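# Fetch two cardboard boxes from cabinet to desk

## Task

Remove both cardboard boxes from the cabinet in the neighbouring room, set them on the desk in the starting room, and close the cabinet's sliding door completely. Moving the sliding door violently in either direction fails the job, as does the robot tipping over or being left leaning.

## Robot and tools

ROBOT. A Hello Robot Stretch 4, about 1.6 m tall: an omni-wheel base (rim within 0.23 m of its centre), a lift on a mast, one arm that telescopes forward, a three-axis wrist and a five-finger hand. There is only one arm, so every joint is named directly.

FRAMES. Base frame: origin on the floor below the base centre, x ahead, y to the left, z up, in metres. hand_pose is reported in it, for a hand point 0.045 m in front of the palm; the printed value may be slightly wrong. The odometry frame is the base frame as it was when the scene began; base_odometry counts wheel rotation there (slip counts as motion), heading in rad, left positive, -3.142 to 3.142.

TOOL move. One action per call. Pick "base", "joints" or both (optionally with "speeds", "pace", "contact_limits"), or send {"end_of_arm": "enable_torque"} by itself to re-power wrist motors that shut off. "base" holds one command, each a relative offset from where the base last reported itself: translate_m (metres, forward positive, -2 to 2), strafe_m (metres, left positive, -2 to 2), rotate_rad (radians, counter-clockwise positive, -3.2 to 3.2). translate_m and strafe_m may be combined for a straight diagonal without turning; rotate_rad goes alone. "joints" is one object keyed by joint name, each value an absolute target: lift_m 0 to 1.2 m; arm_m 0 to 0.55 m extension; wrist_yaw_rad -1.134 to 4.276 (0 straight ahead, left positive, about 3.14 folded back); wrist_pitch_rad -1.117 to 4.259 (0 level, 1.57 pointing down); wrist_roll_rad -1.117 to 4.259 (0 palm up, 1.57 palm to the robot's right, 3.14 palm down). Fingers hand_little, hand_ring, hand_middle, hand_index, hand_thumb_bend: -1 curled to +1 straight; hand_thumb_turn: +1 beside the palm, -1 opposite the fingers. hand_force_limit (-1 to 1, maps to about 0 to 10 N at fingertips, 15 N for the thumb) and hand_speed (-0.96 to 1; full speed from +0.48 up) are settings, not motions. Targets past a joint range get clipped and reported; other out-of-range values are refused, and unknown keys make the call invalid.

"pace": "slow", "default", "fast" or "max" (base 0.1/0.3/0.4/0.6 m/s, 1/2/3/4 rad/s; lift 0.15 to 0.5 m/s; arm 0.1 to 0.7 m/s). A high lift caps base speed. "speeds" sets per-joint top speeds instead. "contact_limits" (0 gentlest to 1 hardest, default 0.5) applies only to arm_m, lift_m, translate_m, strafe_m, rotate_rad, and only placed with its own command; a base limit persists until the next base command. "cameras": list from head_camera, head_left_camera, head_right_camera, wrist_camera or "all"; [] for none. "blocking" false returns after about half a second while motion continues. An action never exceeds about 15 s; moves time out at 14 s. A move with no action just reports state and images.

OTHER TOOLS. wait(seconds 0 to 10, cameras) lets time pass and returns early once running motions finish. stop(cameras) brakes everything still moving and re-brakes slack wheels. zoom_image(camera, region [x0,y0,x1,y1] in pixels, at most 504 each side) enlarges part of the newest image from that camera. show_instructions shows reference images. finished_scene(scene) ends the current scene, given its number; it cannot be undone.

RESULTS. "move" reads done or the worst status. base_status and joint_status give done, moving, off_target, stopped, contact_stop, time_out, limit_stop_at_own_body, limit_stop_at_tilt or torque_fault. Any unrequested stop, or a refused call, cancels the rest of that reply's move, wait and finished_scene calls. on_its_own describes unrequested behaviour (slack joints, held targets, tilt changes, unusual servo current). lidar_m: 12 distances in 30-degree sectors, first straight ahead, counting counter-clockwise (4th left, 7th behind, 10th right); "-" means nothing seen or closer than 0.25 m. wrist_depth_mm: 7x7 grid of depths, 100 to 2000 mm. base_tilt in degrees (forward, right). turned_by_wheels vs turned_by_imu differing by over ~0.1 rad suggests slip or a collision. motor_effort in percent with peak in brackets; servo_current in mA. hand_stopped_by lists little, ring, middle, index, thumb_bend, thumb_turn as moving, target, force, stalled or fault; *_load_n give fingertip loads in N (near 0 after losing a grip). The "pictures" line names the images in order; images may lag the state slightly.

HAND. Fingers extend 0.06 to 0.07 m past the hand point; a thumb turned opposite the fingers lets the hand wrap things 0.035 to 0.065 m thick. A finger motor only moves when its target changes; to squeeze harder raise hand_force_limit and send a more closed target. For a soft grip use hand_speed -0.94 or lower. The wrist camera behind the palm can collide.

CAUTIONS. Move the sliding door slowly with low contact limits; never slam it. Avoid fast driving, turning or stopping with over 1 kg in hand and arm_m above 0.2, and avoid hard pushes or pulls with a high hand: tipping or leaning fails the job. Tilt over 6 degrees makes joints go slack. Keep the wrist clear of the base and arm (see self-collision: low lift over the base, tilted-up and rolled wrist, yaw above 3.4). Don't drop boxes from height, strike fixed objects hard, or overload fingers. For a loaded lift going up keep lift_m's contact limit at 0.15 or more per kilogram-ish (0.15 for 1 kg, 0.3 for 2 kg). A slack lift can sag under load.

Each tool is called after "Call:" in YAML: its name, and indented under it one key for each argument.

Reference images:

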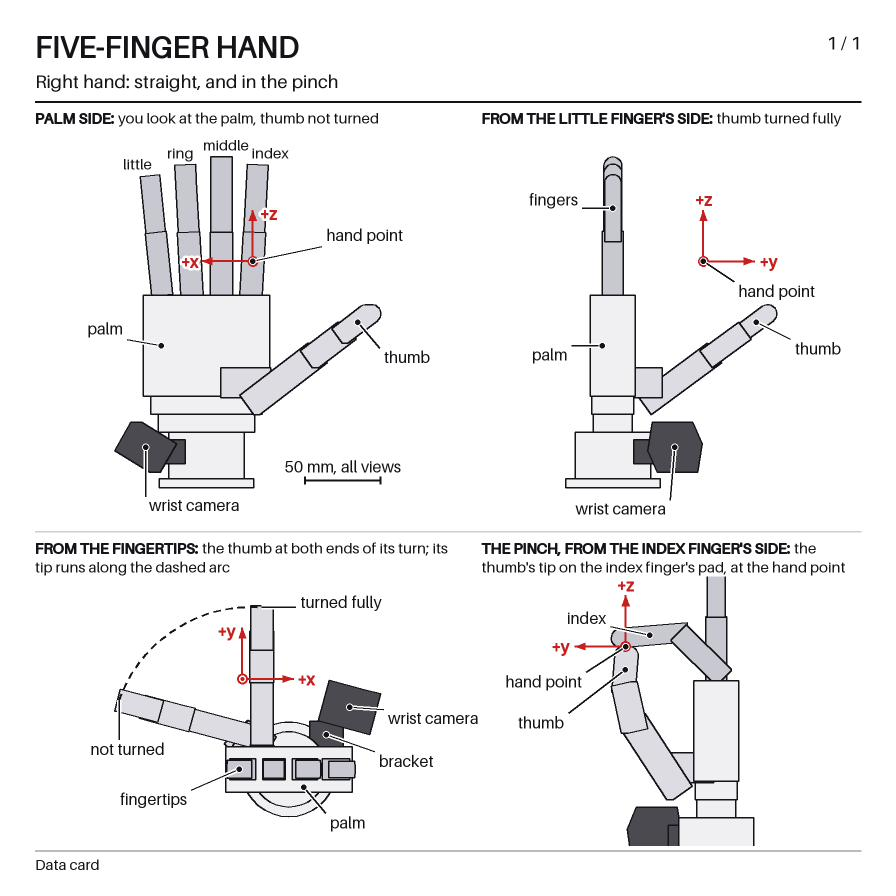

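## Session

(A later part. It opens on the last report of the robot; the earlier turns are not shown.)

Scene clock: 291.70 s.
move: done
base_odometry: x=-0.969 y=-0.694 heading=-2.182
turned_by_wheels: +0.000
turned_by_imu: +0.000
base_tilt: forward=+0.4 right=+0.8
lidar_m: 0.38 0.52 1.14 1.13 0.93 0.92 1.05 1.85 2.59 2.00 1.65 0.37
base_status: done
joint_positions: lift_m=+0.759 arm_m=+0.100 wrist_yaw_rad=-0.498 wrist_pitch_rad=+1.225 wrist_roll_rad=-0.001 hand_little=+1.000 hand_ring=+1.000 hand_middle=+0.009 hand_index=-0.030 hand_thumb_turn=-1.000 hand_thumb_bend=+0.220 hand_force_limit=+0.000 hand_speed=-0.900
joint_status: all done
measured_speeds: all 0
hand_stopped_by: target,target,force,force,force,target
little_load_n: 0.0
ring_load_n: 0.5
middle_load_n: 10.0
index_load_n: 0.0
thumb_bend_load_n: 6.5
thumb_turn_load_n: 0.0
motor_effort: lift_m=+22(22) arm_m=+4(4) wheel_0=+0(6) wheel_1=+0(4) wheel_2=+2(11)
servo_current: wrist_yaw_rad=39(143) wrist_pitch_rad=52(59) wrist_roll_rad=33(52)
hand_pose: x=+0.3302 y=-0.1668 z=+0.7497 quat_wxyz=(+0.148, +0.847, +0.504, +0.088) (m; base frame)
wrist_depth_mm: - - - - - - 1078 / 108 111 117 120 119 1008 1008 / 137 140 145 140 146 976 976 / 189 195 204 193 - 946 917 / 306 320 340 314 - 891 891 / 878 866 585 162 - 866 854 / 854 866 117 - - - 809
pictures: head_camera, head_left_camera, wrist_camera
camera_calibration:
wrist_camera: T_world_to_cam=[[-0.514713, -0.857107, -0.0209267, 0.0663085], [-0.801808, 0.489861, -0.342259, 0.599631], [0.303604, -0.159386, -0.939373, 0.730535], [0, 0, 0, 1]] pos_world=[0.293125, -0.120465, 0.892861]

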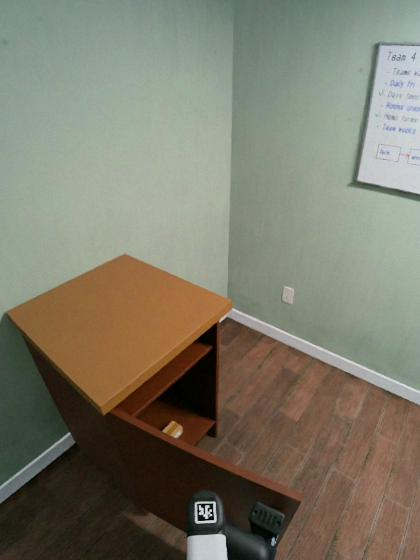

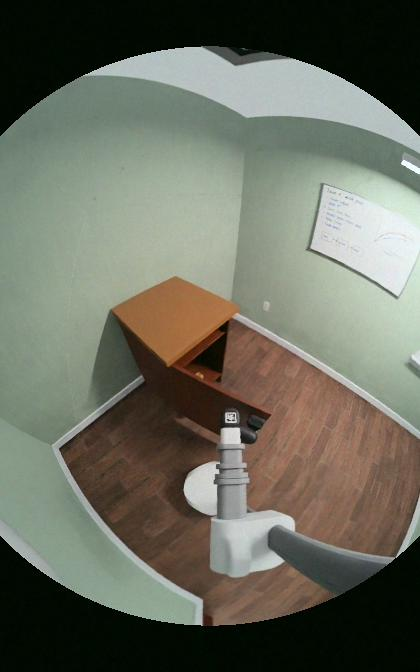

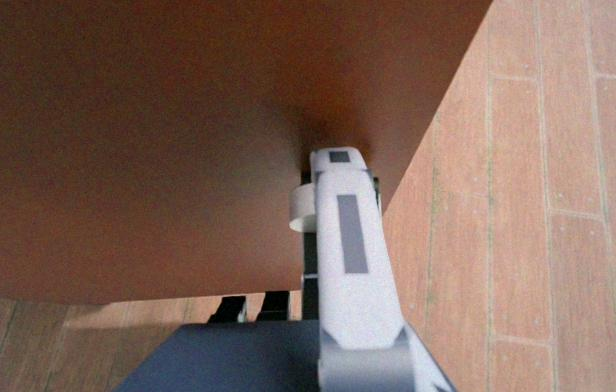

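Call:
move:
  base: {"translate_m": -0.0437, "strafe_m": 0.0708}
  joints: {"wrist_yaw_rad": -0.7}
  speeds: {"wrist_yaw_rad": 0.25}
  pace: "slow"

Call:
move:
  joints: {"hand_speed": 1, "hand_thumb_bend": 1, "hand_index": 1, "hand_middle": 1}
  blocking: false

Call:
move:
  joints: {"lift_m": 0.975, "wrist_pitch_rad": 1.57}
  pace: "max"
  blocking: false

Call:
move:
  base: {"translate_m": 0.1, "strafe_m": -0.08}
  joints: {"arm_m": 0.55, "wrist_yaw_rad": 0}
  pace: "max"
  blocking: false

Call:
wait:
  seconds: 0.3

Call:
move:
  joints: {"lift_m": 0.73}
  pace: "max"
  cameras: ["all"]

Scene clock: 295.40 s.
move: done
base_odometry: x=-0.886 y=-0.698 heading=-2.183
turned_by_wheels: +0.000
turned_by_imu: -0.002
base_tilt: forward=+0.4 right=+0.8
lidar_m: 0.38 0.60 1.10 1.04 0.85 0.84 0.93 1.85 2.60 2.12 1.74 0.34
base_status: done
joint_positions: lift_m=+0.759 arm_m=+0.100 wrist_yaw_rad=-0.701 wrist_pitch_rad=+1.225 wrist_roll_rad=-0.001 hand_little=+1.000 hand_ring=+1.000 hand_middle=+0.009 hand_index=-0.030 hand_thumb_turn=-1.000 hand_thumb_bend=+0.220 hand_force_limit=+0.000 hand_speed=-0.900
joint_status: all done
measured_speeds: all 0
hand_stopped_by: target,target,force,force,force,target
little_load_n: 0.0
ring_load_n: 0.0
middle_load_n: 10.0
index_load_n: 0.5
thumb_bend_load_n: 6.5
thumb_turn_load_n: 2.0
motor_effort: lift_m=+22(22) arm_m=+3(4) wheel_0=-4(8) wheel_1=+1(5) wheel_2=-3(11)
servo_current: wrist_yaw_rad=39(85) wrist_pitch_rad=46(59) wrist_roll_rad=33(52)
hand_pose: x=+0.2954 y=-0.1753 z=+0.7497 quat_wxyz=(+0.156, +0.893, +0.416, +0.073) (m; base frame)
wrist_depth_mm: - - - - - - 1060 / 107 111 117 120 120 1025 1025 / 137 139 145 140 152 976 976 / 188 191 202 192 - 931 904 / 297 315 340 320 - 891 878 / 788 866 580 162 - 842 842 / 854 842 117 - - - 809
pictures: none

Scene clock: 295.90 s.
move: moving
base_odometry: x=-0.886 y=-0.698 heading=-2.182
turned_by_wheels: +0.000
turned_by_imu: +0.000
base_tilt: forward=+0.3 right=+0.7
lidar_m: 0.41 0.61 1.09 1.05 0.85 0.84 0.94 1.85 2.61 2.14 1.74 0.36
base_status: not commanded
joint_positions: lift_m=+0.759 arm_m=+0.100 wrist_yaw_rad=-0.701 wrist_pitch_rad=+1.224 wrist_roll_rad=-0.001 hand_little=+1.000 hand_ring=+1.000 hand_middle=+1.000 hand_index=+1.000 hand_thumb_turn=-1.000 hand_thumb_bend=+1.000 hand_force_limit=+0.000 hand_speed=+1.000
joint_status: hand_middle moving; hand_index moving; hand_thumb_bend moving; hand_speed moving
measured_speeds: all 0
hand_stopped_by: target,target,target,target,moving,target
little_load_n: 0.0
ring_load_n: 0.0
middle_load_n: 0.0
index_load_n: 0.0
thumb_bend_load_n: 0.0
thumb_turn_load_n: 0.0
motor_effort: lift_m=+22(22) arm_m=+3(4) wheel_0=-1(4) wheel_1=+0(1) wheel_2=-1(3)
servo_current: wrist_yaw_rad=20(52) wrist_pitch_rad=46(52) wrist_roll_rad=46(52)
hand_pose: x=+0.2954 y=-0.1753 z=+0.7498 quat_wxyz=(+0.156, +0.893, +0.415, +0.073) (m; base frame)
wrist_depth_mm: 113 112 120 122 130 1078 1078 / 133 140 143 149 150 1042 1025 / 167 177 184 181 - 991 946 / 226 240 255 273 - 946 931 / 336 370 410 452 - 891 878 / 788 866 676 183 - - 831 / 842 842 117 - - - 798
pictures: none

Scene clock: 296.40 s.
move: moving
base_odometry: x=-0.886 y=-0.698 heading=-2.182
turned_by_wheels: +0.000
turned_by_imu: +0.000
base_tilt: forward=+0.3 right=+0.7
lidar_m: 0.40 0.63 1.11 1.04 0.85 0.85 0.95 1.86 2.62 2.10 1.74 0.37
base_status: not commanded
joint_positions: lift_m=+0.885 arm_m=+0.100 wrist_yaw_rad=-0.701 wrist_pitch_rad=+1.568 wrist_roll_rad=-0.001 hand_little=+1.000 hand_ring=+1.000 hand_middle=+1.000 hand_index=+1.000 hand_thumb_turn=-1.000 hand_thumb_bend=+1.000 hand_force_limit=+0.000 hand_speed=+1.000
joint_status: lift_m moving; wrist_pitch_rad moving; the others done
measured_speeds: translate_m=+0.000 strafe_m=+0.000 rotate_rad=+0.000 lift_m=+0.448 arm_m=+0.000 wrist_yaw_rad=+0.000 wrist_pitch_rad=+0.011 wrist_roll_rad=+0.000
hand_stopped_by: target,target,target,target,target,target
little_load_n: 0.0
ring_load_n: 0.0
middle_load_n: 0.0
index_load_n: 0.0
thumb_bend_load_n: 0.0
thumb_turn_load_n: 0.5
motor_effort: lift_m=+25(29) arm_m=+3(4) wheel_0=-1(1) wheel_1=+0(1) wheel_2=-1(1)
servo_current: wrist_yaw_rad=39(52) wrist_pitch_rad=91(91) wrist_roll_rad=33(52)
hand_pose: x=+0.2411 y=-0.1295 z=+0.8418 quat_wxyz=(+0.001, +0.907, +0.422, +0.001) (m; base frame)
wrist_depth_mm: 241 260 278 296 976 946 946 / 324 351 399 445 - 960 946 / 500 585 707 946 - 960 931 / 991 976 960 946 - 960 931 / 976 976 960 960 - 960 946 / 960 991 960 182 - - 931 / 976 976 117 - - - 946
pictures: none

Scene clock: 296.90 s.
move: moving
base_odometry: x=-0.929 y=-0.711 heading=-2.182
turned_by_wheels: +0.000
turned_by_imu: +0.000
base_tilt: forward=+0.3 right=+0.7
lidar_m: 0.36 0.54 1.11 1.07 0.90 0.90 1.01 1.86 2.60 2.02 1.71 0.34
base_status: translate_m moving; strafe_m moving
joint_positions: lift_m=+0.975 arm_m=+0.189 wrist_yaw_rad=-0.041 wrist_pitch_rad=+1.569 wrist_roll_rad=-0.001 hand_little=+1.000 hand_ring=+1.000 hand_middle=+1.000 hand_index=+1.000 hand_thumb_turn=-1.000 hand_thumb_bend=+1.000 hand_force_limit=+0.000 hand_speed=+1.000
joint_status: lift_m moving; arm_m moving; wrist_yaw_rad moving; wrist_pitch_rad moving
joint sent to its limit — arm_m, upper limit.
measured_speeds: translate_m=+0.135 strafe_m=-0.108 rotate_rad=+0.001 lift_m=+0.000 arm_m=+0.342 wrist_yaw_rad=+1.090 wrist_pitch_rad=+0.001 wrist_roll_rad=+0.000
hand_stopped_by: target,target,target,target,target,target
little_load_n: 0.0
ring_load_n: 0.0
middle_load_n: 0.0
index_load_n: 0.0
thumb_bend_load_n: 0.0
thumb_turn_load_n: 0.0
motor_effort: lift_m=+23(26) arm_m=+7(8) wheel_0=+7(11) wheel_1=-2(4) wheel_2=-5(11)
servo_current: wrist_yaw_rad=33(130) wrist_pitch_rad=39(85) wrist_roll_rad=46(59)
hand_pose: x=+0.4155 y=-0.1206 z=+0.9318 quat_wxyz=(+0.001, +0.721, +0.693, +0.001) (m; base frame)
wrist_depth_mm: 917 946 1098 1098 1078 1078 1060 / 517 220 1098 1098 - 1078 1078 / 1118 1118 253 220 - 1078 1078 / 1098 1098 1098 1098 - 218 1060 / 1098 1078 1098 1078 - 1060 1078 / 1118 1098 1098 180 - - 1060 / 1118 1098 117 - - - 1060
pictures: none

Scene clock: 297.20 s.
earlier move: moving
base_odometry: x=-0.982 y=-0.726 heading=-2.182
turned_by_wheels: +0.000
turned_by_imu: +0.003
base_tilt: forward=+0.3 right=+0.8
lidar_m: 0.48 0.55 1.12 1.17 0.95 0.95 1.07 1.90 2.60 1.97 1.65 0.51
base_status: translate_m moving; strafe_m moving
joint_positions: lift_m=+0.975 arm_m=+0.327 wrist_yaw_rad=-0.003 wrist_pitch_rad=+1.574 wrist_roll_rad=+0.000 hand_little=+1.000 hand_ring=+1.000 hand_middle=+1.000 hand_index=+1.000 hand_thumb_turn=-1.000 hand_thumb_bend=+1.000 hand_force_limit=+0.000 hand_speed=+1.000
joint_status: lift_m moving; arm_m moving; wrist_yaw_rad moving; wrist_pitch_rad moving
joint sent to its limit — arm_m, upper limit.
measured_speeds: translate_m=+0.106 strafe_m=-0.093 rotate_rad=+0.014 lift_m=-0.008 arm_m=+0.551 wrist_yaw_rad=+0.044 wrist_pitch_rad=-0.103 wrist_roll_rad=+0.000
hand_stopped_by: target,target,target,target,target,target
little_load_n: 0.0
ring_load_n: 0.0
middle_load_n: 0.0
index_load_n: 0.0
thumb_bend_load_n: 0.0
thumb_turn_load_n: 0.0
motor_effort: lift_m=+14(26) arm_m=+8(15) wheel_0=+0(11) wheel_1=-1(5) wheel_2=+2(15)
servo_current: wrist_yaw_rad=33(156) wrist_pitch_rad=13(163) wrist_roll_rad=46(59)
hand_pose: x=+0.5564 y=-0.1184 z=+0.9318 quat_wxyz=(-0.001, +0.708, +0.706, -0.001) (m; base frame)
wrist_depth_mm: 404 917 917 1078 1078 1078 1060 / 778 931 917 1098 - 1078 1060 / 512 891 1078 1078 - 1078 1078 / 229 293 459 1078 - 1078 1118 / 1098 1098 221 221 - 1098 1078 / 1118 1138 1118 183 - 220 221 / 1138 1118 117 - - - 1078
wait: 0.30 s; no rest
pictures: none

Scene clock: 298.47 s.
move: done
base_odometry: x=-1.009 y=-0.734 heading=-2.182
turned_by_wheels: +0.000
turned_by_imu: -0.001
base_tilt: forward=+0.3 right=+0.7
lidar_m: 0.61 0.55 1.11 1.21 0.97 0.97 1.09 1.93 2.60 1.93 1.62 1.61
base_status: done
joint_positions: lift_m=+0.730 arm_m=+0.548 wrist_yaw_rad=-0.001 wrist_pitch_rad=+1.571 wrist_roll_rad=+0.000 hand_little=+1.000 hand_ring=+1.000 hand_middle=+1.000 hand_index=+1.000 hand_thumb_turn=-1.000 hand_thumb_bend=+1.000 hand_force_limit=+0.000 hand_speed=+1.000
joint_status: all done
measured_speeds: all 0
hand_stopped_by: target,target,target,target,target,target
little_load_n: 0.0
ring_load_n: 0.0
middle_load_n: 0.0
index_load_n: 0.0
thumb_bend_load_n: 0.0
thumb_turn_load_n: 0.0
motor_effort: lift_m=+20(21) arm_m=+6(8) wheel_0=-1(7) wheel_1=+0(2) wheel_2=+1(5)
servo_current: wrist_yaw_rad=59(59) wrist_pitch_rad=39(85) wrist_roll_rad=39(59)
hand_pose: x=+0.7788 y=-0.1183 z=+0.6869 quat_wxyz=(+0.000, +0.708, +0.707, +0.000) (m; base frame)
wrist_depth_mm: 121 154 208 324 831 831 820 / 135 183 265 418 - 820 820 / 157 219 353 691 - 831 842 / 189 273 530 842 - 831 831 / 227 379 854 854 - 842 831 / 283 569 854 183 - - 831 / 387 866 117 - - - 831
pictures: head_camera, head_left_camera, head_right_camera, wrist_camera
camera_calibration:
wrist_camera: T_world_to_cam=[[-0.0495474, -0.998759, -0.00508983, -0.0524515], [-0.998766, 0.0495633, -0.00304608, 0.782368], [0.00329457, 0.00493262, -0.999982, 0.837955], [0, 0, 0, 1]] pos_world=[0.776044, -0.0952965, 0.840056]

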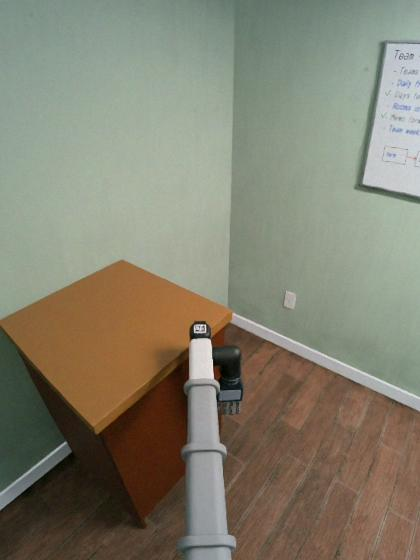

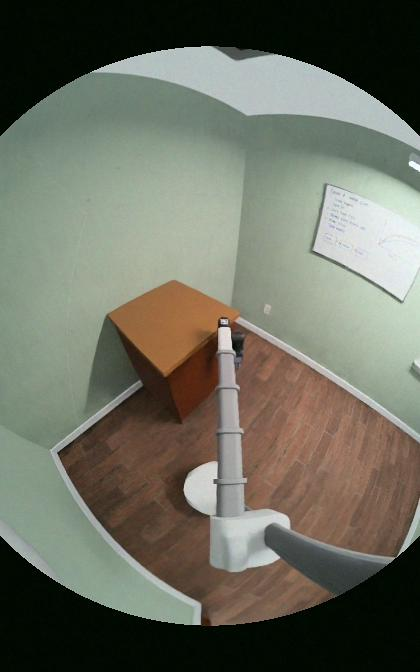

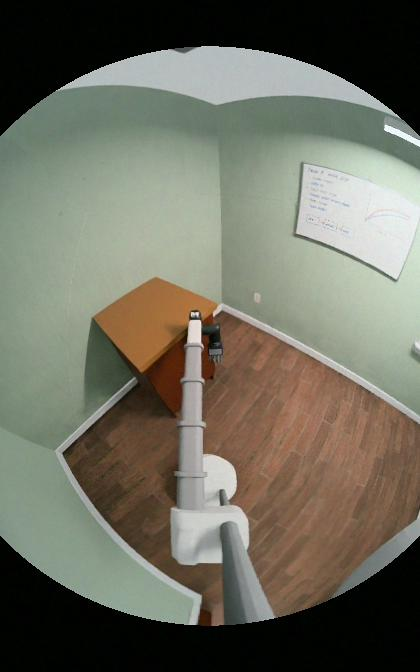

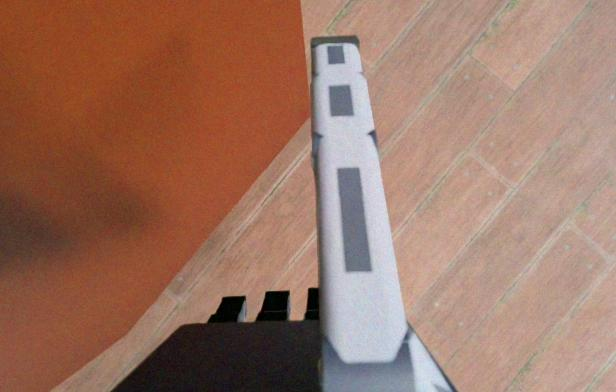

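Call:
move:
  joints: {"arm_m": 0.1, "lift_m": 0.793}

Call:
move:
  base: {"translate_m": 0.7755, "strafe_m": -0.736}

Call:
move:
  base: {"rotate_rad": 2.412}
  joints: {"wrist_roll_rad": 1.57, "arm_m": 0.19, "hand_thumb_bend": 0.505, "hand_index": 0.35, "hand_middle": 0.35}
  cameras: ["head_camera", "head_left_camera", "head_right_camera", "wrist_camera"]

Scene clock: 306.00 s.
move: done
base_odometry: x=-1.009 y=-0.734 heading=-2.182
turned_by_wheels: +0.000
turned_by_imu: -0.002
base_tilt: forward=+0.4 right=+0.7
lidar_m: 0.63 0.55 1.11 1.18 0.97 0.96 1.10 1.93 2.61 1.94 1.62 1.61
base_status: not commanded
joint_positions: lift_m=+0.793 arm_m=+0.100 wrist_yaw_rad=-0.001 wrist_pitch_rad=+1.571 wrist_roll_rad=+0.000 hand_little=+1.000 hand_ring=+1.000 hand_middle=+1.000 hand_index=+1.000 hand_thumb_turn=-1.000 hand_thumb_bend=+1.000 hand_force_limit=+0.000 hand_speed=+1.000
joint_status: all done
measured_speeds: all 0
hand_stopped_by: target,target,target,target,target,target
little_load_n: 0.0
ring_load_n: 0.0
middle_load_n: 0.0
index_load_n: 0.0
thumb_bend_load_n: 0.0
thumb_turn_load_n: 0.0
motor_effort: lift_m=+24(26) arm_m=-7(9) wheel_0=-1(1) wheel_1=+0(0) wheel_2=+1(1)
servo_current: wrist_yaw_rad=33(65) wrist_pitch_rad=39(59) wrist_roll_rad=52(59)
hand_pose: x=+0.3310 y=-0.1183 z=+0.7495 quat_wxyz=(+0.000, +0.708, +0.707, +0.000) (m; base frame)
wrist_depth_mm: 480 627 917 904 904 891 891 / 917 759 904 917 - 891 891 / 931 917 917 917 - 904 878 / 931 904 931 904 - 904 904 / 917 931 917 931 - 904 891 / 931 917 208 181 - - 891 / 917 917 117 - - - 891
pictures: none

Scene clock: 311.00 s.
move: done
base_odometry: x=-2.057 y=-0.947 heading=-2.182
turned_by_wheels: +0.000
turned_by_imu: -0.004
base_tilt: forward=+0.3 right=+0.7
lidar_m: 0.60 1.02 0.69 0.63 1.03 2.04 2.61 2.58 1.22 0.67 0.55 0.54
base_status: done
joint_positions: lift_m=+0.793 arm_m=+0.100 wrist_yaw_rad=-0.001 wrist_pitch_rad=+1.571 wrist_roll_rad=+0.000 hand_little=+1.000 hand_ring=+1.000 hand_middle=+1.000 hand_index=+1.000 hand_thumb_turn=-1.000 hand_thumb_bend=+1.000 hand_force_limit=+0.000 hand_speed=+1.000
joint_status: not commanded
measured_speeds: all 0
hand_stopped_by: target,target,target,target,target,target
little_load_n: 0.0
ring_load_n: 0.0
middle_load_n: 0.0
index_load_n: 0.0
thumb_bend_load_n: 0.0
thumb_turn_load_n: 0.0
motor_effort: lift_m=+23(24) arm_m=-6(7) wheel_0=+1(12) wheel_1=+0(6) wheel_2=+0(9)
servo_current: wrist_yaw_rad=39(72) wrist_pitch_rad=52(59) wrist_roll_rad=39(59)
hand_pose: x=+0.3310 y=-0.1183 z=+0.7496 quat_wxyz=(+0.000, +0.708, +0.707, +0.000) (m; base frame)
wrist_depth_mm: 917 904 904 - - - - / 931 917 917 904 - - - / 917 931 904 917 - - - / 931 931 931 904 - 891 - / 931 917 917 904 - 904 891 / 946 917 208 181 - - 891 / 931 931 117 - - - 891
pictures: none

Scene clock: 313.50 s.
move: done
base_odometry: x=-2.057 y=-0.947 heading=+0.230
turned_by_wheels: +2.412
turned_by_imu: +2.444
base_tilt: forward=+0.3 right=+0.7
lidar_m: 2.04 2.09 2.67 2.47 0.83 0.58 0.54 0.57 0.77 1.15 0.62 0.75
base_status: done
joint_positions: lift_m=+0.793 arm_m=+0.190 wrist_yaw_rad=-0.001 wrist_pitch_rad=+1.571 wrist_roll_rad=+1.568 hand_little=+1.000 hand_ring=+1.000 hand_middle=+0.350 hand_index=+0.350 hand_thumb_turn=-1.000 hand_thumb_bend=+0.506 hand_force_limit=+0.000 hand_speed=+1.000
joint_status: all done
measured_speeds: all 0
hand_stopped_by: target,target,target,target,target,target
little_load_n: 0.0
ring_load_n: 0.0
middle_load_n: 0.0
index_load_n: 0.0
thumb_bend_load_n: 0.0
thumb_turn_load_n: 0.0
motor_effort: lift_m=+23(23) arm_m=+5(9) wheel_0=+1(12) wheel_1=+0(8) wheel_2=-1(10)
servo_current: wrist_yaw_rad=33(65) wrist_pitch_rad=39(59) wrist_roll_rad=39(104)
hand_pose: x=+0.3299 y=-0.1477 z=+0.7496 quat_wxyz=(+0.000, +1.000, +0.001, +0.000) (m; base frame)
wrist_depth_mm: 917 931 904 904 904 891 904 / 917 931 931 904 904 891 891 / 931 917 931 904 904 891 891 / 931 917 931 917 - - 891 / 917 917 891 891 - - - / 931 917 904 182 - - - / 931 917 117 - - - 891
pictures: head_camera, head_left_camera, head_right_camera, wrist_camera
camera_calibration:
wrist_camera: T_world_to_cam=[[-0.998914, 0.0463456, -0.00479921, 0.363557], [0.0463624, 0.998919, -0.00344406, 0.131327], [0.00463441, -0.00366283, -0.999983, 0.900673], [0, 0, 0, 1]] pos_world=[0.3529, -0.144735, 0.902855]

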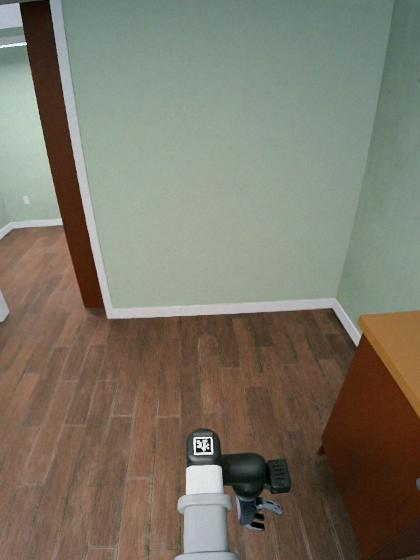

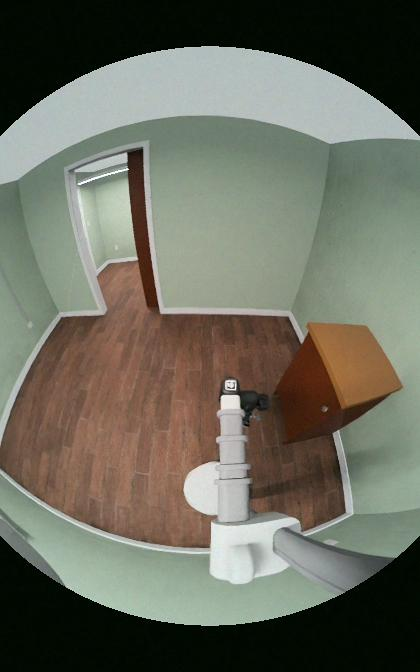

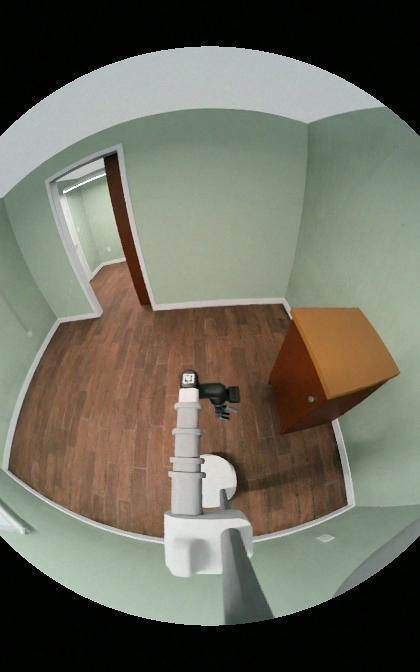

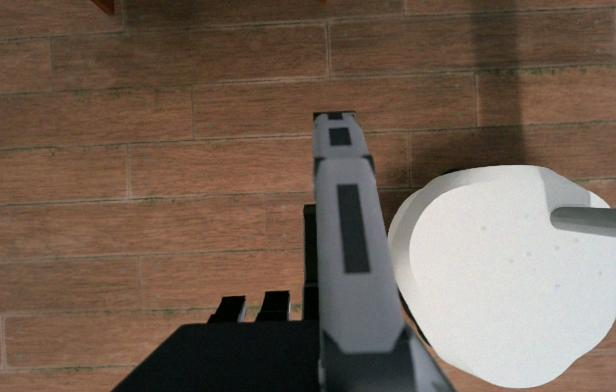

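Call:
move:
  base: {"strafe_m": -0.367}
  cameras: ["head_camera", "head_right_camera", "wrist_camera"]

Scene clock: 316.40 s.
move: done
base_odometry: x=-1.973 y=-1.304 heading=+0.230
turned_by_wheels: +0.000
turned_by_imu: -0.002
base_tilt: forward=+0.3 right=+0.7
lidar_m: 0.71 2.12 2.85 2.42 0.82 0.56 0.54 0.56 0.75 0.78 0.43 0.38
base_status: done
joint_positions: lift_m=+0.793 arm_m=+0.190 wrist_yaw_rad=-0.001 wrist_pitch_rad=+1.571 wrist_roll_rad=+1.568 hand_little=+1.000 hand_ring=+1.000 hand_middle=+0.350 hand_index=+0.350 hand_thumb_turn=-1.000 hand_thumb_bend=+0.506 hand_force_limit=+0.000 hand_speed=+1.000
joint_status: not commanded
measured_speeds: all 0
hand_stopped_by: target,target,target,target,target,target
little_load_n: 0.0
ring_load_n: 0.0
middle_load_n: 0.0
index_load_n: 0.0
thumb_bend_load_n: 0.0
thumb_turn_load_n: 0.0
motor_effort: lift_m=+23(23) arm_m=+5(6) wheel_0=+0(9) wheel_1=+0(9) wheel_2=-1(4)
servo_current: wrist_yaw_rad=39(59) wrist_pitch_rad=46(59) wrist_roll_rad=39(52)
hand_pose: x=+0.3299 y=-0.1477 z=+0.7496 quat_wxyz=(+0.000, +1.000, +0.001, +0.000) (m; base frame)
wrist_depth_mm: 150 152 157 156 891 904 891 / 217 226 229 156 904 904 891 / 399 424 449 397 917 904 891 / 931 917 917 917 - - 891 / 931 917 917 904 - - - / 946 917 931 182 - - - / 917 917 117 - - - 891
pictures: head_camera, head_right_camera, wrist_camera
camera_calibration:
wrist_camera: T_world_to_cam=[[-0.998914, 0.0463456, -0.00479921, 0.363557], [0.0463624, 0.998919, -0.00344406, 0.131327], [0.00463441, -0.00366283, -0.999983, 0.900673], [0, 0, 0, 1]] pos_world=[0.3529, -0.144735, 0.902855]

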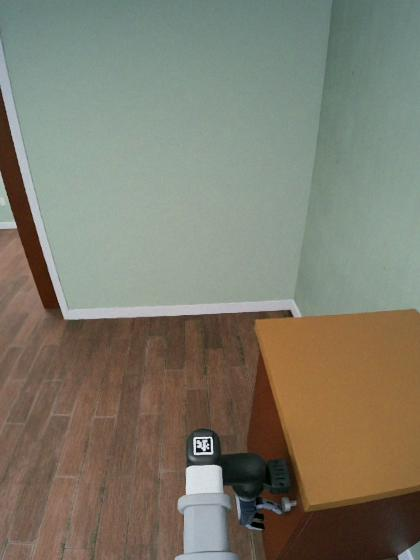

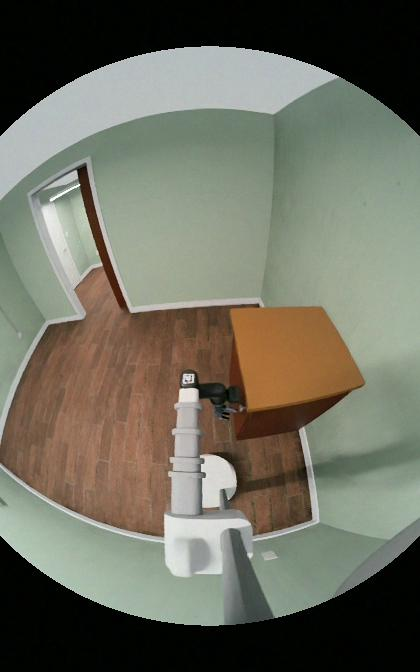

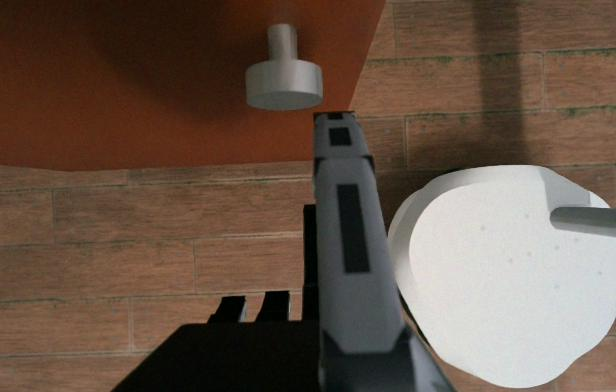

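Call:
move:
  base: {"translate_m": 0.0205}
  joints: {"hand_thumb_bend": 0.45}
  pace: "slow"

Call:
move:
  base: {"strafe_m": -0.0445}
  pace: "slow"
  contact_limits: {"strafe_m": 0.2}
  cameras: ["wrist_camera"]

Call:
zoom_image:
  camera: "wrist_camera"
  region: [200, 50, 450, 250]

Scene clock: 318.97 s.
move: done
base_odometry: x=-1.953 y=-1.299 heading=+0.230
turned_by_wheels: +0.000
turned_by_imu: -0.001
base_tilt: forward=+0.4 right=+0.8
lidar_m: 0.73 2.10 2.84 2.51 0.85 0.59 0.56 0.58 0.78 0.79 0.41 0.33
base_status: done
joint_positions: lift_m=+0.793 arm_m=+0.190 wrist_yaw_rad=-0.001 wrist_pitch_rad=+1.571 wrist_roll_rad=+1.568 hand_little=+1.000 hand_ring=+1.000 hand_middle=+0.350 hand_index=+0.350 hand_thumb_turn=-1.000 hand_thumb_bend=+0.450 hand_force_limit=+0.000 hand_speed=+1.000
joint_status: all done
measured_speeds: all 0
hand_stopped_by: target,target,target,target,target,target
little_load_n: 0.0
ring_load_n: 0.0
middle_load_n: 0.0
index_load_n: 0.0
thumb_bend_load_n: -0.5
thumb_turn_load_n: 0.0
motor_effort: lift_m=+23(23) arm_m=+5(6) wheel_0=+2(5) wheel_1=+1(4) wheel_2=+0(6)
servo_current: wrist_yaw_rad=46(52) wrist_pitch_rad=39(59) wrist_roll_rad=59(59)
hand_pose: x=+0.3299 y=-0.1477 z=+0.7496 quat_wxyz=(+0.000, +1.000, +0.001, +0.000) (m; base frame)
wrist_depth_mm: 149 151 156 154 163 878 891 / 215 224 230 171 904 891 891 / 397 415 442 394 891 904 891 / 931 917 917 904 - - 891 / 931 931 904 917 - - - / 931 917 904 182 - - - / 931 917 117 - - - 904
pictures: none

Scene clock: 320.60 s.
move: contact_stop
base_odometry: x=-1.945 y=-1.327 heading=+0.376
turned_by_wheels: +0.146
turned_by_imu: +0.152
base_tilt: forward=+0.4 right=+0.8
lidar_m: 2.01 2.18 3.00 1.47 0.73 0.57 0.56 0.61 0.77 0.73 0.34 0.31
base_status: strafe_m contact_stop (by the wheels' count: -0.029 of -0.045)
joint_positions: lift_m=+0.793 arm_m=+0.190 wrist_yaw_rad=-0.001 wrist_pitch_rad=+1.570 wrist_roll_rad=+1.569 hand_little=+1.000 hand_ring=+1.000 hand_middle=+0.350 hand_index=+0.350 hand_thumb_turn=-1.000 hand_thumb_bend=+0.450 hand_force_limit=+0.000 hand_speed=+1.000
joint_status: not commanded
measured_speeds: all 0
hand_stopped_by: target,target,target,target,target,target
little_load_n: 0.0
ring_load_n: 0.0
middle_load_n: 0.0
index_load_n: 0.0
thumb_bend_load_n: 0.0
thumb_turn_load_n: 0.0
on_its_own: the wheels are slack since a contact_stop
motor_effort: lift_m=+18(23) arm_m=+5(6) wheel_0=+0(20) wheel_1=+0(5) wheel_2=+0(8)
servo_current: wrist_yaw_rad=33(52) wrist_pitch_rad=39(52) wrist_roll_rad=33(59)
contact_limits: strafe_m 0.2
hand_pose: x=+0.3300 y=-0.1476 z=+0.7500 quat_wxyz=(+0.000, +1.000, +0.000, +0.000) (m; base frame)
wrist_depth_mm: 248 237 228 220 153 891 891 / 399 375 351 329 315 904 904 / 931 931 750 569 904 891 904 / 946 931 904 904 - - 647 / 931 917 917 904 - - - / 917 931 904 183 - - - / 931 931 117 - - - 878
pictures: wrist_camera
camera_calibration:
wrist_camera: T_world_to_cam=[[-0.998829, 0.0480472, -0.00570849, 0.364602], [0.0480674, 0.998838, -0.00345651, 0.130731], [0.00553578, -0.00372685, -0.999978, 0.900744], [0, 0, 0, 1]] pos_world=[0.352905, -0.144741, 0.903258]

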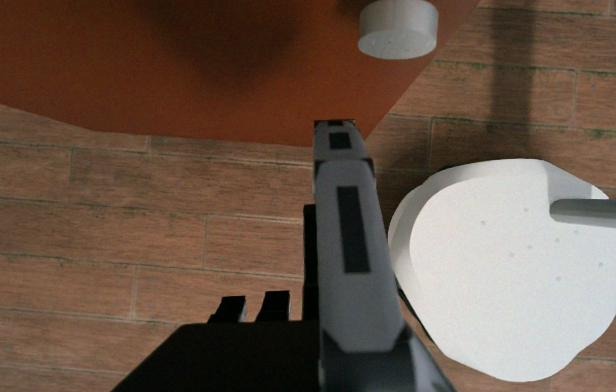

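Scaled by 2.016.

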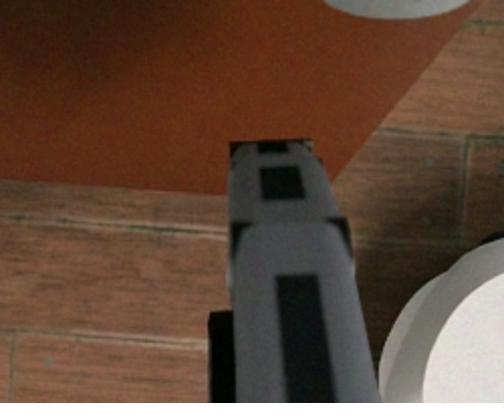

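Call:
move:
  base: {"strafe_m": 0.02}
  joints: {"lift_m": 0.7975, "hand_index": 0.42, "hand_middle": 0.42, "hand_thumb_bend": 0.5}

Call:
move:
  base: {"rotate_rad": -0.15}
  cameras: ["wrist_camera"]

Scene clock: 322.90 s.
move: done
base_odometry: x=-1.952 y=-1.308 heading=+0.376
turned_by_wheels: +0.000
turned_by_imu: -0.001
base_tilt: forward=+0.3 right=+0.7
lidar_m: 2.01 2.20 2.97 1.49 0.72 0.58 0.56 0.61 0.79 0.76 0.34 0.34
base_status: done
joint_positions: lift_m=+0.797 arm_m=+0.190 wrist_yaw_rad=-0.001 wrist_pitch_rad=+1.570 wrist_roll_rad=+1.569 hand_little=+1.000 hand_ring=+1.000 hand_middle=+0.420 hand_index=+0.420 hand_thumb_turn=-1.000 hand_thumb_bend=+0.500 hand_force_limit=+0.000 hand_speed=+1.000
joint_status: all done
measured_speeds: all 0
hand_stopped_by: target,target,target,target,target,target
little_load_n: 0.0
ring_load_n: 0.0
middle_load_n: 0.0
index_load_n: 0.0
thumb_bend_load_n: 0.0
thumb_turn_load_n: 0.0
motor_effort: lift_m=+24(25) arm_m=+5(5) wheel_0=+0(10) wheel_1=-1(7) wheel_2=+0(2)
servo_current: wrist_yaw_rad=33(65) wrist_pitch_rad=46(52) wrist_roll_rad=26(46)
hand_pose: x=+0.3300 y=-0.1476 z=+0.7540 quat_wxyz=(+0.000, +1.000, +0.000, +0.000) (m; base frame)
wrist_depth_mm: 300 287 277 267 256 891 904 / 480 455 424 397 477 904 891 / 931 931 917 676 904 904 878 / 931 917 931 904 - - 654 / 931 931 917 917 - - - / 931 917 931 182 - - - / 931 931 117 - - - 891
pictures: none

Scene clock: 323.73 s.
move: done
base_odometry: x=-1.952 y=-1.308 heading=+0.226
turned_by_wheels: -0.150
turned_by_imu: -0.153
base_tilt: forward=+0.4 right=+0.8
lidar_m: 0.71 2.08 2.83 2.51 0.85 0.60 0.57 0.58 0.79 0.79 0.38 0.35
base_status: done
joint_positions: lift_m=+0.797 arm_m=+0.190 wrist_yaw_rad=-0.001 wrist_pitch_rad=+1.570 wrist_roll_rad=+1.569 hand_little=+1.000 hand_ring=+1.000 hand_middle=+0.420 hand_index=+0.420 hand_thumb_turn=-1.000 hand_thumb_bend=+0.500 hand_force_limit=+0.000 hand_speed=+1.000
joint_status: not commanded
measured_speeds: all 0
hand_stopped_by: target,target,target,target,target,target
little_load_n: 0.0
ring_load_n: 0.0
middle_load_n: 0.0
index_load_n: 0.0
thumb_bend_load_n: 0.0
thumb_turn_load_n: 0.0
motor_effort: lift_m=+24(24) arm_m=+5(6) wheel_0=+0(7) wheel_1=+0(6) wheel_2=+0(6)
servo_current: wrist_yaw_rad=46(65) wrist_pitch_rad=26(52) wrist_roll_rad=39(52)
hand_pose: x=+0.3300 y=-0.1476 z=+0.7540 quat_wxyz=(+0.000, +1.000, +0.000, +0.000) (m; base frame)
wrist_depth_mm: 126 131 135 140 153 904 891 / 177 189 200 172 218 904 904 / 309 338 377 338 917 904 917 / 931 917 931 917 - - 654 / 931 931 931 917 - - - / 931 931 917 182 - - - / 917 931 117 - - - 878
pictures: wrist_camera
camera_calibration:
wrist_camera: T_world_to_cam=[[-0.998829, 0.0480472, -0.00570849, 0.364625], [0.0480674, 0.998838, -0.00345651, 0.130745], [0.00553578, -0.00372685, -0.999978, 0.904744], [0, 0, 0, 1]] pos_world=[0.352905, -0.144741, 0.907258]

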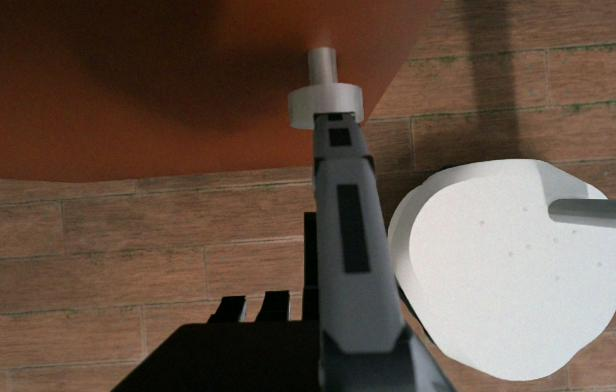

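Call:
move:
  base: {"rotate_rad": 0.03}

Call:
move:
  base: {"strafe_m": -0.035, "translate_m": -0.004}
  pace: "slow"
  contact_limits: {"strafe_m": 0.2}
  cameras: ["wrist_camera"]

Call:
zoom_image:
  camera: "wrist_camera"
  region: [200, 50, 450, 250]

Scene clock: 325.03 s.
move: done
base_odometry: x=-1.952 y=-1.308 heading=+0.256
turned_by_wheels: +0.030
turned_by_imu: +0.030
base_tilt: forward=+0.3 right=+0.7
lidar_m: 0.77 2.11 2.89 2.11 0.81 0.58 0.56 0.59 0.80 0.77 0.38 0.34
base_status: done
joint_positions: lift_m=+0.797 arm_m=+0.190 wrist_yaw_rad=-0.001 wrist_pitch_rad=+1.570 wrist_roll_rad=+1.569 hand_little=+1.000 hand_ring=+1.000 hand_middle=+0.420 hand_index=+0.420 hand_thumb_turn=-1.000 hand_thumb_bend=+0.500 hand_force_limit=+0.000 hand_speed=+1.000
joint_status: not commanded
measured_speeds: all 0
hand_stopped_by: target,target,target,target,target,target
little_load_n: 0.5
ring_load_n: 0.0
middle_load_n: 0.0
index_load_n: 0.0
thumb_bend_load_n: 0.0
thumb_turn_load_n: -0.5
motor_effort: lift_m=+24(24) arm_m=+5(6) wheel_0=+0(6) wheel_1=+0(4) wheel_2=+0(3)
servo_current: wrist_yaw_rad=33(65) wrist_pitch_rad=59(59) wrist_roll_rad=39(46)
hand_pose: x=+0.3300 y=-0.1476 z=+0.7540 quat_wxyz=(+0.000, +1.000, +0.000, +0.000) (m; base frame)
wrist_depth_mm: 153 156 160 160 166 891 904 / 223 229 237 205 904 904 917 / 407 433 455 402 904 917 891 / 931 917 931 917 - - 640 / 931 931 917 917 - - - / 931 931 931 182 - - - / 931 917 117 - - - 904
pictures: none

Scene clock: 326.47 s.
move: done
base_odometry: x=-1.947 y=-1.343 heading=+0.256
turned_by_wheels: +0.000
turned_by_imu: -0.001
base_tilt: forward=+0.4 right=+0.8
lidar_m: 0.62 2.10 2.86 2.11 0.80 0.59 0.55 0.59 0.77 0.74 0.38 0.34
base_status: done
joint_positions: lift_m=+0.797 arm_m=+0.190 wrist_yaw_rad=-0.001 wrist_pitch_rad=+1.570 wrist_roll_rad=+1.569 hand_little=+1.000 hand_ring=+1.000 hand_middle=+0.420 hand_index=+0.420 hand_thumb_turn=-1.000 hand_thumb_bend=+0.500 hand_force_limit=+0.000 hand_speed=+1.000
joint_status: not commanded
measured_speeds: all 0
hand_stopped_by: target,target,target,target,target,target
little_load_n: 0.0
ring_load_n: 0.0
middle_load_n: 0.0
index_load_n: 0.0
thumb_bend_load_n: 0.0
thumb_turn_load_n: 0.0
motor_effort: lift_m=+24(24) arm_m=+5(5) wheel_0=+0(6) wheel_1=+1(7) wheel_2=+1(3)
servo_current: wrist_yaw_rad=46(65) wrist_pitch_rad=46(59) wrist_roll_rad=46(65)
contact_limits: strafe_m 0.2
hand_pose: x=+0.3300 y=-0.1476 z=+0.7540 quat_wxyz=(+0.000, +1.000, +0.000, +0.000) (m; base frame)
wrist_depth_mm: - - - - - - - / 124 128 133 139 131 904 904 / 211 221 235 179 189 891 904 / 917 931 917 917 - - 654 / 931 931 917 917 - - - / 931 917 904 182 - - - / 931 931 117 - - - 891
pictures: wrist_camera
camera_calibration:
wrist_camera: T_world_to_cam=[[-0.998829, 0.0480472, -0.00570849, 0.364625], [0.0480674, 0.998838, -0.00345651, 0.130745], [0.00553578, -0.00372685, -0.999978, 0.904744], [0, 0, 0, 1]] pos_world=[0.352905, -0.144741, 0.907258]

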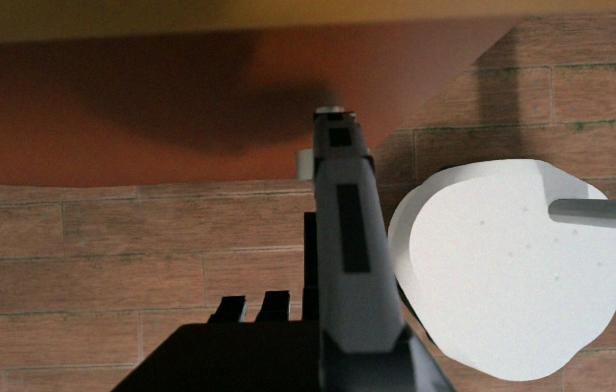

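Scaled by 2.016.

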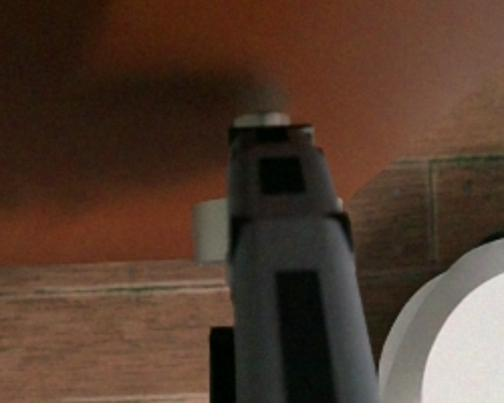

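Call:
move:
  base: {"strafe_m": -0.008}
  pace: "slow"
  contact_limits: {"strafe_m": 0.2}

Call:
move:
  joints: {"hand_speed": -0.9, "hand_force_limit": 0.1, "hand_index": -0.2, "hand_middle": -0.2, "hand_thumb_bend": -0.3}
  cameras: ["wrist_camera"]

Call:
zoom_image:
  camera: "wrist_camera"
  region: [200, 50, 450, 250]

Scene clock: 327.83 s.
move: done
base_odometry: x=-1.945 y=-1.351 heading=+0.256
turned_by_wheels: +0.000
turned_by_imu: +0.000
base_tilt: forward=+0.3 right=+0.7
lidar_m: 0.61 2.11 2.86 2.10 0.81 0.59 0.56 0.59 0.79 0.74 0.40 0.34
base_status: done
joint_positions: lift_m=+0.797 arm_m=+0.190 wrist_yaw_rad=-0.001 wrist_pitch_rad=+1.570 wrist_roll_rad=+1.569 hand_little=+1.000 hand_ring=+1.000 hand_middle=+0.420 hand_index=+0.420 hand_thumb_turn=-1.000 hand_thumb_bend=+0.499 hand_force_limit=+0.000 hand_speed=+1.000
joint_status: not commanded
measured_speeds: all 0
hand_stopped_by: target,target,target,target,target,target
little_load_n: 0.0
ring_load_n: 0.0
middle_load_n: 0.0
index_load_n: 0.5
thumb_bend_load_n: -2.0
thumb_turn_load_n: -0.5
motor_effort: lift_m=+23(24) arm_m=+5(6) wheel_0=+4(7) wheel_1=-1(4) wheel_2=+0(3)
servo_current: wrist_yaw_rad=52(59) wrist_pitch_rad=46(59) wrist_roll_rad=46(52)
contact_limits: strafe_m 0.2
hand_pose: x=+0.3300 y=-0.1476 z=+0.7541 quat_wxyz=(+0.000, +1.000, +0.000, +0.000) (m; base frame)
wrist_depth_mm: - - - - - - - / - - - - - - 917 / 169 183 193 167 156 917 891 / 917 917 931 917 - - 627 / 946 917 904 904 - - - / 946 917 917 183 - - - / 917 917 117 - - - 878
pictures: none

Scene clock: 331.27 s.
move: off_target
base_odometry: x=-1.945 y=-1.351 heading=+0.256
turned_by_wheels: +0.000
turned_by_imu: -0.002
base_tilt: forward=+0.3 right=+0.9
lidar_m: 0.62 2.10 2.86 2.11 0.81 0.60 0.56 0.59 0.77 0.74 0.38 0.34
base_status: not commanded
joint_positions: lift_m=+0.797 arm_m=+0.190 wrist_yaw_rad=-0.001 wrist_pitch_rad=+1.570 wrist_roll_rad=+1.569 hand_little=+1.000 hand_ring=+1.000 hand_middle=+0.098 hand_index=+0.060 hand_thumb_turn=-1.000 hand_thumb_bend=+0.311 hand_force_limit=+0.100 hand_speed=-0.900
joint_status: hand_middle off_target (ended at +0.098, target -0.200); hand_index off_target (ended at +0.060, target -0.200); hand_thumb_bend off_target (ended at +0.311, target -0.300); the others done
measured_speeds: all 0
hand_stopped_by: target,target,force,force,force,target
little_load_n: 0.0
ring_load_n: 0.0
middle_load_n: 8.0
index_load_n: 6.0
thumb_bend_load_n: 8.5
thumb_turn_load_n: 0.5
motor_effort: lift_m=+23(23) arm_m=+5(6) wheel_0=+3(4) wheel_1=-1(1) wheel_2=+0(0)
servo_current: wrist_yaw_rad=39(72) wrist_pitch_rad=46(59) wrist_roll_rad=52(52)
contact_limits: strafe_m 0.2
hand_pose: x=+0.3300 y=-0.1476 z=+0.7541 quat_wxyz=(+0.000, +1.000, +0.000, +0.000) (m; base frame)
wrist_depth_mm: - - - - - - - / - - - - - - - / 171 180 189 164 176 891 891 / 917 917 917 917 - - 647 / 931 931 917 917 - - - / 946 917 917 182 - - - / 946 931 117 - - - 904
pictures: wrist_camera
camera_calibration:
wrist_camera: T_world_to_cam=[[-0.998829, 0.0480472, -0.00570849, 0.364625], [0.0480674, 0.998838, -0.00345651, 0.130745], [0.00553578, -0.00372685, -0.999978, 0.904744], [0, 0, 0, 1]] pos_world=[0.352905, -0.144741, 0.907258]

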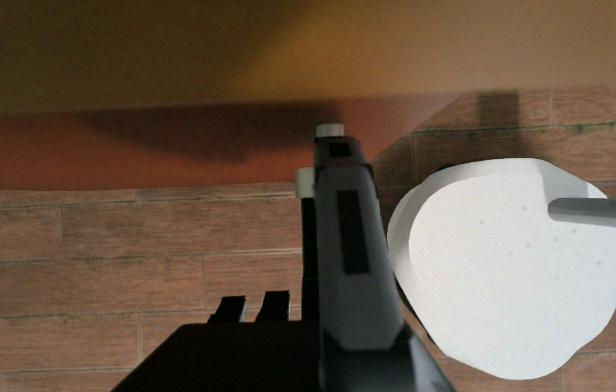

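Scaled by 2.016.

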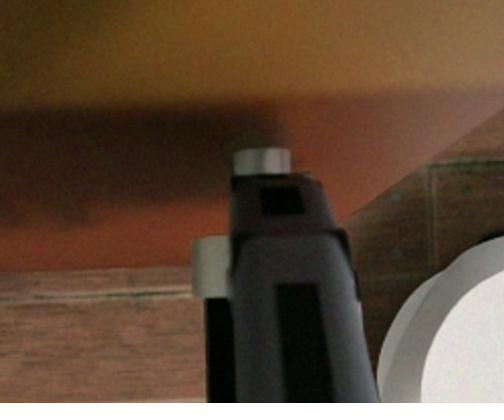

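Call:
move:
  base: {"translate_m": 0.0363, "strafe_m": 0.1134}
  joints: {"wrist_roll_rad": 1.83}
  speeds: {"wrist_roll_rad": 0.21}
  pace: "slow"
  cameras: ["wrist_camera"]

Call:
move:
  base: {"translate_m": 0.0644, "strafe_m": 0.1002}
  joints: {"wrist_roll_rad": 2.092}
  speeds: {"wrist_roll_rad": 0.21}
  pace: "slow"
  cameras: ["wrist_camera", "head_right_camera"]

Scene clock: 334.50 s.
move: done
base_odometry: x=-1.939 y=-1.232 heading=+0.256
turned_by_wheels: +0.000
turned_by_imu: -0.001
base_tilt: forward=+0.4 right=+0.8
lidar_m: 1.99 2.09 2.88 2.38 0.86 0.62 0.60 0.61 0.85 0.84 0.34 0.30
base_status: done
joint_positions: lift_m=+0.797 arm_m=+0.190 wrist_yaw_rad=-0.001 wrist_pitch_rad=+1.569 wrist_roll_rad=+1.828 hand_little=+1.000 hand_ring=+1.000 hand_middle=+0.098 hand_index=+0.060 hand_thumb_turn=-1.000 hand_thumb_bend=+0.311 hand_force_limit=+0.100 hand_speed=-0.900
joint_status: all done
measured_speeds: all 0
hand_stopped_by: target,target,force,force,force,target
little_load_n: 0.0
ring_load_n: 0.0
middle_load_n: 7.5
index_load_n: 5.0
thumb_bend_load_n: 9.5
thumb_turn_load_n: 2.0
motor_effort: lift_m=+23(23) arm_m=+5(6) wheel_0=-1(10) wheel_1=+1(7) wheel_2=-1(5)
servo_current: wrist_yaw_rad=33(65) wrist_pitch_rad=46(59) wrist_roll_rad=46(78)
hand_pose: x=+0.3159 y=-0.1377 z=+0.7540 quat_wxyz=(+0.000, +0.992, -0.129, +0.001) (m; base frame)
wrist_depth_mm: - - - - - - - / 107 120 112 113 118 - 891 / 181 188 196 168 152 - 634 / 917 917 917 904 - - - / 917 931 931 917 - - - / 917 917 917 182 - - 904 / 931 931 117 - - - 891
pictures: wrist_camera
camera_calibration:
wrist_camera: T_world_to_cam=[[-0.953494, 0.301345, -0.00643467, 0.371142], [0.301368, 0.953503, -0.0030872, 0.0350912], [0.00520517, -0.00488283, -0.999975, 0.904787], [0, 0, 0, 1]] pos_world=[0.338596, -0.140883, 0.90726]

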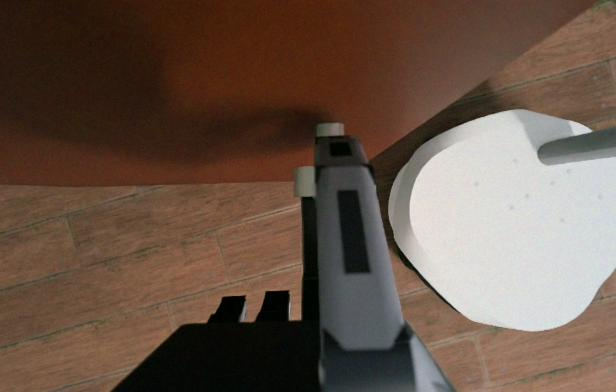

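Scene clock: 336.97 s.
move: done
base_odometry: x=-1.902 y=-1.119 heading=+0.256
turned_by_wheels: +0.000
turned_by_imu: -0.001
base_tilt: forward=+0.3 right=+0.7
lidar_m: 1.91 2.00 2.75 2.59 0.93 0.68 0.66 0.68 0.95 0.75 0.38 0.31
base_status: done
joint_positions: lift_m=+0.797 arm_m=+0.190 wrist_yaw_rad=+0.000 wrist_pitch_rad=+1.568 wrist_roll_rad=+2.090 hand_little=+1.000 hand_ring=+1.000 hand_middle=+0.098 hand_index=+0.059 hand_thumb_turn=-1.000 hand_thumb_bend=+0.311 hand_force_limit=+0.100 hand_speed=-0.900
joint_status: all done
measured_speeds: all 0
hand_stopped_by: target,target,force,force,force,target
little_load_n: 0.0
ring_load_n: 0.0
middle_load_n: 10.0
index_load_n: 1.5
thumb_bend_load_n: 7.0
thumb_turn_load_n: 1.5
motor_effort: lift_m=+23(23) arm_m=+5(6) wheel_0=-1(8) wheel_1=+1(6) wheel_2=-1(6)
servo_current: wrist_yaw_rad=33(65) wrist_pitch_rad=39(52) wrist_roll_rad=39(78)
hand_pose: x=+0.3047 y=-0.1244 z=+0.7539 quat_wxyz=(+0.000, +0.966, -0.257, +0.001) (m; base frame)
wrist_depth_mm: - - - - - - - / 113 117 121 112 117 - 549 / 172 183 191 166 173 - - / 931 917 917 917 - - - / 931 917 931 904 - - 904 / 931 917 917 183 - 891 904 / 931 931 117 - - - 891
pictures: head_right_camera, wrist_camera
camera_calibration:
wrist_camera: T_world_to_cam=[[-0.843233, 0.5375, -0.00717869, 0.352792], [0.537526, 0.843245, -0.00218564, -0.0606416], [0.00487861, -0.00570174, -0.999972, 0.904889], [0, 0, 0, 1]] pos_world=[0.325668, -0.133331, 0.907263]

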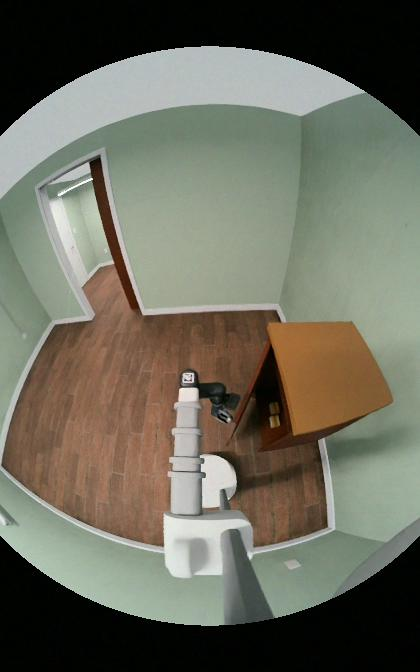

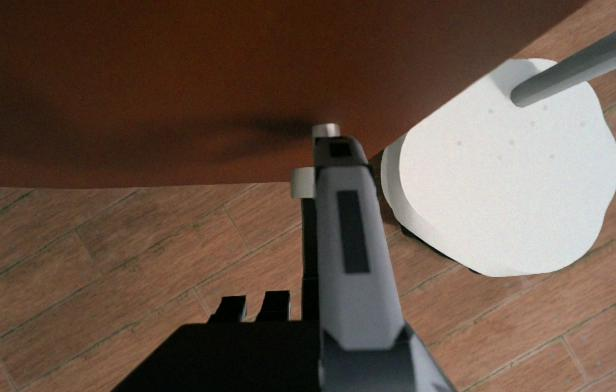

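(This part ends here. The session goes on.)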